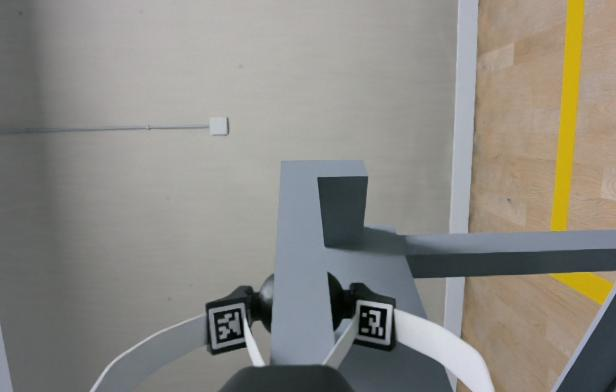

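>>> move:
  blocking: false
  r1: {"joints":{"gripper_m":0.11}}

>>> wait:
  seconds: 2.5

>>> move:
  blocking: false
  r1: {"base":{"translate_m":-0.13},"pace":"slow","contact_limits":{"translate_m":0.3}}

>>> wait:
  seconds: 3

>>> move:
  blocking: false
  r1: {"base":{"translate_m":0.08,"strafe_m":-0.39}}

>>> wait:
  seconds: 4

>>> move:
  blocking: false
  r1: {"base":{"rotate_rad":0.95},"pace":"slow"}

>>> wait:
  seconds: 4
  cameras: ["r1_head_camera","r1_wrist_camera","r1_head_right_camera"]

Scene clock: 1134.50 s.
move: r1 moving
r1.base_odometry: x=+0.124 y=+1.203 heading=-0.102
r1.turned_by_wheels: +0.000
r1.turned_by_imu: +0.000
r1.base_tilt: forward=-1.6 right=+1.2
r1.lidar_m: 0.25 0.25 0.33 1.74 1.01 4.41 0.72 0.75 1.19 2.10 2.30 0.53
r1.base_status: not commanded
r1.joint_positions: lift_m=+0.685 arm_m=+0.000 wrist_yaw_rad=+0.004 wrist_pitch_rad=+0.007 wrist_roll_rad=+1.570 gripper_m=-0.004
r1.joint_status: gripper_m moving
r1.measured_speeds: translate_m=+0.000 strafe_m=+0.000 rotate_rad=+0.000 lift_m=+0.000 arm_m=+0.000 wrist_yaw_rad=-0.019 wrist_pitch_rad=+0.000 wrist_roll_rad=+0.000
r1.motor_effort: lift_m=+21(21) arm_m=-3(4) wheel_0=+7(7) wheel_1=+0(0) wheel_2=+0(0)
r1.servo_current: wrist_yaw_rad=65(65) wrist_pitch_rad=52(59) wrist_roll_rad=52(59) gripper_m=65(65)
r1.contact_limits: translate_m 0.4
r1.hand_pose: x=+0.4596 y=-0.0863 z=+0.8611 quat_wxyz=(+0.708, +0.707, +0.004, -0.001) (m; r1's base frame)
r1.wrist_depth_mm: - - - - - 1618 1255 / - - - - - 1661 1308 / - - - - - 1576 1229 / - - - 262 - 1756 1182 / - - - 203 304 314 317 / - - 185 201 182 1618 1229 / - 152 185 128 208 135 1229
r2.base_odometry: x=-2.148 y=-1.812 heading=-2.104
r2.turned_by_wheels: +0.000
r2.turned_by_imu: +0.000
r2.base_tilt: forward=-0.6 right=+0.0
r2.lidar_m: 0.75 0.38 2.75 3.40 4.14 4.61 2.45 1.53 1.32 1.33 1.32 1.21
r2.base_status: not commanded
r2.joint_positions: lift_m=+0.870 arm_m=+0.010 wrist_yaw_rad=+0.973 wrist_pitch_rad=+0.003 wrist_roll_rad=+0.001 gripper_m=-0.029
r2.joint_status: not commanded
r2.measured_speeds: all 0
r2.motor_effort: lift_m=+19(19) arm_m=-4(4) wheel_0=+27(27) wheel_1=+1(1) wheel_2=+6(6)
r2.servo_current: wrist_yaw_rad=143(150) wrist_pitch_rad=39(46) wrist_roll_rad=52(59) gripper_m=91(98)
r2.contact_limits: strafe_m 0.7
r2.hand_pose: x=+0.4155 y=+0.1892 z=+1.0473 quat_wxyz=(+0.884, +0.000, +0.001, +0.468) (m; r2's base frame)
r2.wrist_depth_mm: - 221 227 255 277 309 343 / - 220 228 257 278 310 343 / - 220 228 258 278 312 343 / - 223 229 258 281 312 347 / - 224 229 167 282 314 347 / - 223 178 177 274 315 351 / - 224 230 - 276 329 353
pictures: none

Scene clock: 1136.10 s.
earlier move: r1 done
r1.base_odometry: x=+0.124 y=+1.203 heading=-0.102
r1.turned_by_wheels: +0.000
r1.turned_by_imu: +0.000
r1.base_tilt: forward=-1.6 right=+1.3
r1.lidar_m: 0.26 0.25 0.33 1.75 1.00 4.42 0.72 0.74 1.15 2.12 2.30 0.51
r1.base_status: not commanded
r1.joint_positions: lift_m=+0.685 arm_m=+0.000 wrist_yaw_rad=+0.003 wrist_pitch_rad=+0.007 wrist_roll_rad=+1.570 gripper_m=+0.110
r1.joint_status: all done
r1.measured_speeds: all 0
r1.motor_effort: lift_m=+21(21) arm_m=-4(4) wheel_0=+5(7) wheel_1=+0(0) wheel_2=+0(0)
r1.servo_current: wrist_yaw_rad=46(72) wrist_pitch_rad=52(59) wrist_roll_rad=46(65) gripper_m=39(91)
r1.contact_limits: translate_m 0.4
r1.hand_pose: x=+0.4595 y=-0.0867 z=+0.8611 quat_wxyz=(+0.708, +0.707, +0.003, -0.002) (m; r1's base frame)
r1.wrist_depth_mm: - - - - - 1576 1229 / - - - - - 1576 1255 / - - - - - 1618 1281 / - - - 279 - 1661 1182 / - - - - 307 325 322 / - 191 183 190 196 317 1255 / - - - 142 224 1708 1229
r2.base_odometry: x=-2.148 y=-1.812 heading=-2.104
r2.turned_by_wheels: +0.000
r2.turned_by_imu: +0.000
r2.base_tilt: forward=-0.7 right=+0.0
r2.lidar_m: 0.75 0.38 2.78 3.44 4.14 4.59 2.47 1.51 1.33 1.35 1.35 1.20
r2.base_status: not commanded
r2.joint_positions: lift_m=+0.870 arm_m=+0.010 wrist_yaw_rad=+0.973 wrist_pitch_rad=+0.003 wrist_roll_rad=+0.001 gripper_m=-0.029
r2.joint_status: not commanded
r2.measured_speeds: all 0
r2.on_its_own: wrist_yaw_rad is at rest, and its servo_current (137 mA) is outside its rest range (0 to 104 mA)
r2.motor_effort: lift_m=+19(19) arm_m=-4(4) wheel_0=+27(28) wheel_1=+1(1) wheel_2=+6(6)
r2.servo_current: wrist_yaw_rad=137(156) wrist_pitch_rad=39(46) wrist_roll_rad=46(65) gripper_m=98(98)
r2.contact_limits: strafe_m 0.7
r2.hand_pose: x=+0.4155 y=+0.1892 z=+1.0473 quat_wxyz=(+0.884, +0.000, +0.001, +0.468) (m; r2's base frame)
r2.wrist_depth_mm: - 220 226 254 278 309 343 / - 220 227 256 279 310 345 / - 220 229 257 279 310 343 / - 224 229 258 282 314 347 / - 224 231 167 281 314 347 / - 222 178 177 274 315 349 / - 224 231 - 277 327 355
wait: 1.60 of 2.5 s (r1 has come to rest)
pictures: none

Scene clock: 1136.60 s.
move: r1 moving
r1.base_odometry: x=+0.112 y=+1.205 heading=-0.103
r1.turned_by_wheels: +0.000
r1.turned_by_imu: +0.000
r1.base_tilt: forward=-1.6 right=+1.3
r1.lidar_m: 0.25 0.25 0.38 1.69 0.99 4.39 0.68 0.71 1.15 2.11 2.31 0.53
r1.base_status: translate_m moving
r1.joint_positions: lift_m=+0.685 arm_m=+0.000 wrist_yaw_rad=+0.003 wrist_pitch_rad=+0.007 wrist_roll_rad=+1.570 gripper_m=+0.110
r1.joint_status: not commanded
r1.measured_speeds: translate_m=-0.048 strafe_m=+0.000 rotate_rad=+0.001 lift_m=+0.000 arm_m=+0.000 wrist_yaw_rad=+0.000 wrist_pitch_rad=+0.000 wrist_roll_rad=+0.000
r1.motor_effort: lift_m=+21(21) arm_m=-4(4) wheel_0=-2(5) wheel_1=-5(5) wheel_2=+6(7)
r1.servo_current: wrist_yaw_rad=46(59) wrist_pitch_rad=46(52) wrist_roll_rad=46(52) gripper_m=46(46)
r1.contact_limits: translate_m 0.3
r1.hand_pose: x=+0.4595 y=-0.0867 z=+0.8611 quat_wxyz=(+0.708, +0.707, +0.003, -0.002) (m; r1's base frame)
r1.wrist_depth_mm: - - - - - 1537 1229 / - - - - - 1576 1281 / - - - - - 1661 1160 / - - - 290 - 1756 1138 / - - - - 324 332 1078 / - 192 183 191 195 330 1255 / - 152 - 142 231 1708 1308
r2.base_odometry: x=-2.148 y=-1.812 heading=-2.104
r2.turned_by_wheels: +0.000
r2.turned_by_imu: +0.000
r2.base_tilt: forward=-0.6 right=+0.0
r2.lidar_m: 0.73 0.36 2.75 3.41 4.12 4.59 2.46 1.50 1.34 1.36 1.34 1.19
r2.base_status: not commanded
r2.joint_positions: lift_m=+0.870 arm_m=+0.010 wrist_yaw_rad=+0.973 wrist_pitch_rad=+0.003 wrist_roll_rad=+0.001 gripper_m=-0.029
r2.joint_status: not commanded
r2.measured_speeds: all 0
r2.motor_effort: lift_m=+19(19) arm_m=-4(4) wheel_0=+27(28) wheel_1=+1(1) wheel_2=+5(6)
r2.servo_current: wrist_yaw_rad=137(143) wrist_pitch_rad=39(46) wrist_roll_rad=46(59) gripper_m=98(98)
r2.contact_limits: strafe_m 0.7
r2.hand_pose: x=+0.4155 y=+0.1892 z=+1.0473 quat_wxyz=(+0.884, +0.000, +0.001, +0.468) (m; r2's base frame)
r2.wrist_depth_mm: - 220 226 256 278 307 343 / - 220 228 257 279 309 343 / - 220 229 258 279 310 345 / - 224 229 259 281 312 345 / - 224 229 167 281 314 347 / - 222 177 177 274 317 349 / - 223 230 - 277 329 353
pictures: none

Scene clock: 1138.70 s.
earlier move: r1 done
r1.base_odometry: x=-0.005 y=+1.217 heading=-0.102
r1.turned_by_wheels: +0.000
r1.turned_by_imu: +0.000
r1.base_tilt: forward=-1.6 right=+1.3
r1.lidar_m: 0.26 0.27 0.76 1.41 0.92 4.45 0.58 0.58 0.96 2.10 2.29 2.25
r1.base_status: done
r1.joint_positions: lift_m=+0.685 arm_m=+0.000 wrist_yaw_rad=+0.003 wrist_pitch_rad=+0.007 wrist_roll_rad=+1.570 gripper_m=+0.110
r1.joint_status: not commanded
r1.measured_speeds: all 0
r1.motor_effort: lift_m=+21(21) arm_m=-3(4) wheel_0=-2(7) wheel_1=-2(7) wheel_2=+3(8)
r1.servo_current: wrist_yaw_rad=46(72) wrist_pitch_rad=52(59) wrist_roll_rad=72(72) gripper_m=46(46)
r1.contact_limits: translate_m 0.3
r1.hand_pose: x=+0.4595 y=-0.0867 z=+0.8611 quat_wxyz=(+0.708, +0.707, +0.003, -0.002) (m; r1's base frame)
r1.wrist_depth_mm: - - - - - 1576 1229 / - - - - - 1618 1205 / - - - - - 1661 1160 / - - - - - 1808 1160 / - - - - 442 449 445 / - - - 291 195 1499 - / - - - 143 309 1863 -
r2.base_odometry: x=-2.148 y=-1.812 heading=-2.104
r2.turned_by_wheels: +0.000
r2.turned_by_imu: +0.000
r2.base_tilt: forward=-0.7 right=+0.0
r2.lidar_m: 0.75 0.35 2.79 3.42 4.13 4.61 2.45 1.51 1.35 1.36 1.35 1.20
r2.base_status: not commanded
r2.joint_positions: lift_m=+0.870 arm_m=+0.010 wrist_yaw_rad=+0.973 wrist_pitch_rad=+0.003 wrist_roll_rad=+0.001 gripper_m=-0.029
r2.joint_status: not commanded
r2.measured_speeds: all 0
r2.on_its_own: wrist_yaw_rad is at rest, and its servo_current (150 mA) is outside its rest range (0 to 104 mA)
r2.motor_effort: lift_m=+19(19) arm_m=-3(4) wheel_0=+27(28) wheel_1=+1(1) wheel_2=+5(6)
r2.servo_current: wrist_yaw_rad=150(156) wrist_pitch_rad=39(46) wrist_roll_rad=46(59) gripper_m=91(104)
r2.contact_limits: strafe_m 0.7
r2.hand_pose: x=+0.4155 y=+0.1892 z=+1.0473 quat_wxyz=(+0.884, +0.000, +0.001, +0.468) (m; r2's base frame)
r2.wrist_depth_mm: - 221 227 255 278 310 343 / - 220 227 256 279 309 343 / - 220 229 257 281 310 345 / - 223 229 258 279 310 347 / - 224 230 167 282 314 349 / - 222 178 176 274 317 349 / - 223 231 - 276 329 355
wait: 2.10 of 3 s (r1 has come to rest)
pictures: none

Scene clock: 1139.20 s.
move: r1 moving
r1.base_odometry: x=-0.002 y=+1.184 heading=-0.103
r1.turned_by_wheels: +0.000
r1.turned_by_imu: -0.001
r1.base_tilt: forward=-1.6 right=+1.3
r1.lidar_m: 0.30 0.25 0.70 1.46 0.97 4.48 0.58 0.60 0.95 2.07 2.28 2.24
r1.base_status: translate_m moving; strafe_m moving
r1.joint_positions: lift_m=+0.685 arm_m=+0.000 wrist_yaw_rad=+0.003 wrist_pitch_rad=+0.007 wrist_roll_rad=+1.570 gripper_m=+0.110
r1.joint_status: not commanded
r1.measured_speeds: translate_m=+0.026 strafe_m=-0.124 rotate_rad=-0.002 lift_m=+0.000 arm_m=+0.000 wrist_yaw_rad=+0.000 wrist_pitch_rad=+0.000 wrist_roll_rad=+0.000
r1.motor_effort: lift_m=+21(21) arm_m=-3(4) wheel_0=+10(10) wheel_1=-7(9) wheel_2=-4(4)
r1.servo_current: wrist_yaw_rad=59(59) wrist_pitch_rad=52(52) wrist_roll_rad=59(72) gripper_m=39(46)
r1.hand_pose: x=+0.4595 y=-0.0867 z=+0.8611 quat_wxyz=(+0.708, +0.707, +0.003, -0.002) (m; r1's base frame)
r1.wrist_depth_mm: - - - - - 1618 1182 / - - - - - 1756 1182 / - - - - - 1618 1160 / - - - - - 1808 1160 / - - - 407 - 1537 1060 / - - - 324 196 442 500 / - - - 142 - 1863 -
r2.base_odometry: x=-2.148 y=-1.812 heading=-2.104
r2.turned_by_wheels: +0.000
r2.turned_by_imu: +0.000
r2.base_tilt: forward=-0.7 right=+0.0
r2.lidar_m: 0.75 0.38 2.80 3.43 4.11 4.60 2.43 1.53 1.35 1.37 1.35 1.19
r2.base_status: not commanded
r2.joint_positions: lift_m=+0.870 arm_m=+0.010 wrist_yaw_rad=+0.973 wrist_pitch_rad=+0.003 wrist_roll_rad=+0.001 gripper_m=-0.029
r2.joint_status: not commanded
r2.measured_speeds: all 0
r2.motor_effort: lift_m=+19(19) arm_m=-4(4) wheel_0=+27(27) wheel_1=+1(1) wheel_2=+5(6)
r2.servo_current: wrist_yaw_rad=137(150) wrist_pitch_rad=39(46) wrist_roll_rad=39(52) gripper_m=85(98)
r2.contact_limits: strafe_m 0.7
r2.hand_pose: x=+0.4155 y=+0.1892 z=+1.0473 quat_wxyz=(+0.884, +0.000, +0.001, +0.468) (m; r2's base frame)
r2.wrist_depth_mm: - 220 226 255 277 310 345 / - 220 228 256 278 310 343 / - 220 229 257 281 312 345 / - 224 229 258 281 312 345 / - 224 229 167 282 314 351 / - 222 178 176 276 317 351 / - 223 230 - 276 329 355
pictures: none

Scene clock: 1141.47 s.
earlier move: r1 done
r1.base_odometry: x=+0.035 y=+0.821 heading=-0.103
r1.turned_by_wheels: +0.000
r1.turned_by_imu: -0.002
r1.base_tilt: forward=-1.6 right=+1.3
r1.lidar_m: 2.10 0.48 0.44 1.76 1.32 0.64 0.65 0.76 1.17 1.68 1.87 2.12
r1.base_status: done
r1.joint_positions: lift_m=+0.685 arm_m=+0.000 wrist_yaw_rad=+0.003 wrist_pitch_rad=+0.007 wrist_roll_rad=+1.570 gripper_m=+0.110
r1.joint_status: not commanded
r1.measured_speeds: all 0
r1.motor_effort: lift_m=+21(21) arm_m=-4(4) wheel_0=+1(12) wheel_1=-1(10) wheel_2=-2(5)
r1.servo_current: wrist_yaw_rad=65(72) wrist_pitch_rad=59(59) wrist_roll_rad=39(72) gripper_m=46(52)
r1.hand_pose: x=+0.4595 y=-0.0867 z=+0.8611 quat_wxyz=(+0.708, +0.707, +0.003, -0.002) (m; r1's base frame)
r1.wrist_depth_mm: - - - - - 1537 1205 / - - - - - 1618 1281 / - - - - - 1576 1205 / - - - - - 1618 1182 / - - - - - 1618 1205 / - 191 183 - 189 1430 1366 / - - - 136 - 1808 1182
r2.base_odometry: x=-2.148 y=-1.812 heading=-2.104
r2.turned_by_wheels: +0.000
r2.turned_by_imu: +0.000
r2.base_tilt: forward=-0.7 right=-0.1
r2.lidar_m: 0.72 0.38 2.80 3.44 4.11 4.61 2.49 1.55 1.34 1.36 1.34 1.22
r2.base_status: not commanded
r2.joint_positions: lift_m=+0.870 arm_m=+0.010 wrist_yaw_rad=+0.973 wrist_pitch_rad=+0.003 wrist_roll_rad=+0.001 gripper_m=-0.029
r2.joint_status: not commanded
r2.measured_speeds: all 0
r2.on_its_own: wrist_yaw_rad is at rest, and its servo_current (137 mA) is outside its rest range (0 to 104 mA)
r2.motor_effort: lift_m=+19(19) arm_m=-4(4) wheel_0=+27(28) wheel_1=+1(1) wheel_2=+6(6)
r2.servo_current: wrist_yaw_rad=137(150) wrist_pitch_rad=46(46) wrist_roll_rad=52(65) gripper_m=91(104)
r2.contact_limits: strafe_m 0.7
r2.hand_pose: x=+0.4155 y=+0.1892 z=+1.0473 quat_wxyz=(+0.884, +0.000, +0.001, +0.468) (m; r2's base frame)
r2.wrist_depth_mm: - 221 227 256 277 309 343 / - 220 228 256 278 309 343 / - 220 228 257 279 310 345 / - 224 229 258 279 312 345 / - 225 229 167 282 314 347 / - 223 178 177 273 317 351 / - 223 231 - 276 329 351
wait: 2.27 of 4 s (r1 has come to rest)
pictures: none

Scene clock: 1141.97 s.
move: r1 moving
r1.base_odometry: x=+0.035 y=+0.821 heading=+0.023
r1.turned_by_wheels: +0.126
r1.turned_by_imu: +0.126
r1.base_tilt: forward=-1.6 right=+1.3
r1.lidar_m: 0.64 0.47 0.45 1.36 1.35 0.67 0.67 0.81 1.43 1.72 2.00 2.06
r1.base_status: rotate_rad moving
r1.joint_positions: lift_m=+0.685 arm_m=+0.000 wrist_yaw_rad=+0.003 wrist_pitch_rad=+0.007 wrist_roll_rad=+1.570 gripper_m=+0.110
r1.joint_status: not commanded
r1.measured_speeds: translate_m=+0.000 strafe_m=-0.001 rotate_rad=+0.491 lift_m=+0.000 arm_m=+0.000 wrist_yaw_rad=+0.000 wrist_pitch_rad=+0.000 wrist_roll_rad=+0.000
r1.motor_effort: lift_m=+21(21) arm_m=-3(4) wheel_0=-6(7) wheel_1=-5(6) wheel_2=-5(6)
r1.servo_current: wrist_yaw_rad=46(59) wrist_pitch_rad=46(52) wrist_roll_rad=52(59) gripper_m=39(46)
r1.hand_pose: x=+0.4595 y=-0.0867 z=+0.8611 quat_wxyz=(+0.708, +0.707, +0.003, -0.002) (m; r1's base frame)
r1.wrist_depth_mm: - - - - - 1576 1229 / - - - - - 1661 1281 / - - - - - 1618 1229 / - - - - - 1708 1229 / - - - - - 1808 1182 / - 216 215 - 211 1464 1255 / - - - 142 - 1808 1229
r2.base_odometry: x=-2.148 y=-1.812 heading=-2.104
r2.turned_by_wheels: +0.000
r2.turned_by_imu: +0.000
r2.base_tilt: forward=-0.7 right=+0.0
r2.lidar_m: 0.75 0.39 2.74 3.42 4.12 4.59 2.42 1.50 1.34 1.36 1.35 1.20
r2.base_status: not commanded
r2.joint_positions: lift_m=+0.870 arm_m=+0.010 wrist_yaw_rad=+0.973 wrist_pitch_rad=+0.003 wrist_roll_rad=+0.001 gripper_m=-0.029
r2.joint_status: not commanded
r2.measured_speeds: all 0
r2.motor_effort: lift_m=+19(19) arm_m=-4(4) wheel_0=+27(27) wheel_1=+1(1) wheel_2=+5(6)
r2.servo_current: wrist_yaw_rad=143(150) wrist_pitch_rad=39(46) wrist_roll_rad=46(59) gripper_m=98(104)
r2.contact_limits: strafe_m 0.7
r2.hand_pose: x=+0.4155 y=+0.1892 z=+1.0473 quat_wxyz=(+0.884, +0.000, +0.001, +0.468) (m; r2's base frame)
r2.wrist_depth_mm: - 221 227 256 278 307 342 / - 219 227 257 278 309 343 / - 220 228 257 279 309 345 / - 223 229 258 282 312 347 / - 224 229 167 282 314 349 / - 223 178 177 274 315 349 / - 224 231 - 277 329 355
pictures: none

Scene clock: 1143.70 s.
earlier move: r1 done
r1.base_odometry: x=+0.035 y=+0.821 heading=+0.847
r1.turned_by_wheels: +0.824
r1.turned_by_imu: +0.828
r1.base_tilt: forward=-1.6 right=+1.3
r1.lidar_m: 0.46 2.39 1.33 4.45 0.65 0.71 1.03 1.72 1.84 2.16 2.09 0.51
r1.base_status: done
r1.joint_positions: lift_m=+0.685 arm_m=+0.000 wrist_yaw_rad=+0.003 wrist_pitch_rad=+0.007 wrist_roll_rad=+1.570 gripper_m=+0.110
r1.joint_status: not commanded
r1.measured_speeds: all 0
r1.motor_effort: lift_m=+21(21) arm_m=-3(4) wheel_0=-3(8) wheel_1=-2(6) wheel_2=-2(6)
r1.servo_current: wrist_yaw_rad=39(65) wrist_pitch_rad=46(52) wrist_roll_rad=46(72) gripper_m=39(52)
r1.hand_pose: x=+0.4595 y=-0.0867 z=+0.8611 quat_wxyz=(+0.708, +0.707, +0.003, -0.002) (m; r1's base frame)
r1.wrist_depth_mm: - - - 274 345 1430 370 / - - - 270 - 1863 - / - - 723 265 330 - - / - - 554 263 325 - - / - - 585 262 322 - - / - - 609 258 195 - - / - - - 142 314 1756 -
r2.base_odometry: x=-2.148 y=-1.812 heading=-2.104
r2.turned_by_wheels: +0.000
r2.turned_by_imu: +0.000
r2.base_tilt: forward=-0.7 right=+0.0
r2.lidar_m: 0.73 0.36 2.75 3.44 4.14 4.61 2.44 1.51 1.36 1.35 1.34 1.21
r2.base_status: not commanded
r2.joint_positions: lift_m=+0.870 arm_m=+0.010 wrist_yaw_rad=+0.973 wrist_pitch_rad=+0.003 wrist_roll_rad=+0.001 gripper_m=-0.029
r2.joint_status: not commanded
r2.measured_speeds: all 0
r2.on_its_own: wrist_yaw_rad is at rest, and its servo_current (143 mA) is outside its rest range (0 to 104 mA)
r2.motor_effort: lift_m=+19(19) arm_m=-4(4) wheel_0=+27(28) wheel_1=+1(1) wheel_2=+5(6)
r2.servo_current: wrist_yaw_rad=143(150) wrist_pitch_rad=46(52) wrist_roll_rad=46(59) gripper_m=98(104)
r2.contact_limits: strafe_m 0.7
r2.hand_pose: x=+0.4155 y=+0.1892 z=+1.0473 quat_wxyz=(+0.884, +0.000, +0.001, +0.468) (m; r2's base frame)
r2.wrist_depth_mm: - 221 227 256 277 310 343 / - 220 228 256 279 310 342 / - 220 229 257 281 312 347 / - 224 229 258 281 312 347 / - 225 229 168 282 315 349 / - 222 178 177 273 317 349 / - 223 231 - 277 327 353
wait: 1.73 of 4 s (r1 has come to rest)
pictures: r1_head_camera, r1_head_right_camera, r1_wrist_camera
Images, in order (width x height): r1_head_camera 420x560, r1_head_right_camera 420x672, r1_wrist_camera 616x392.

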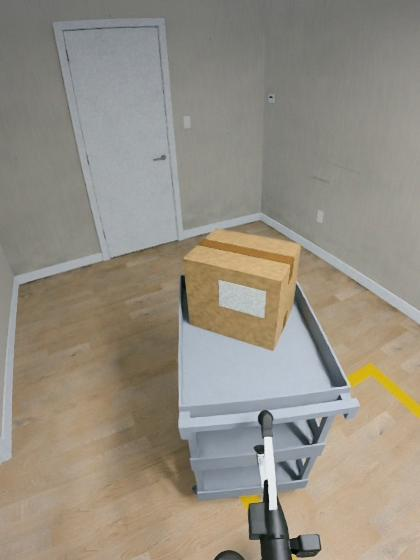

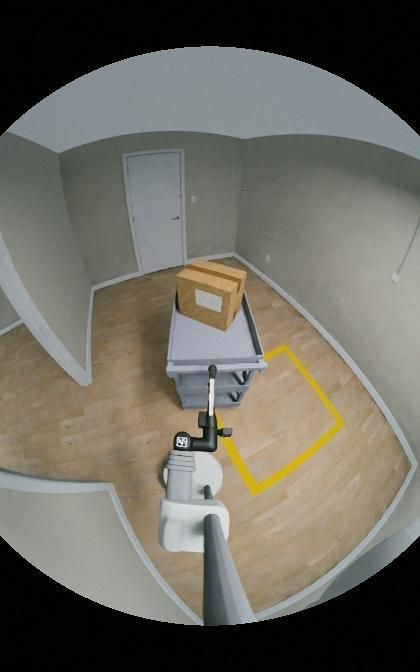

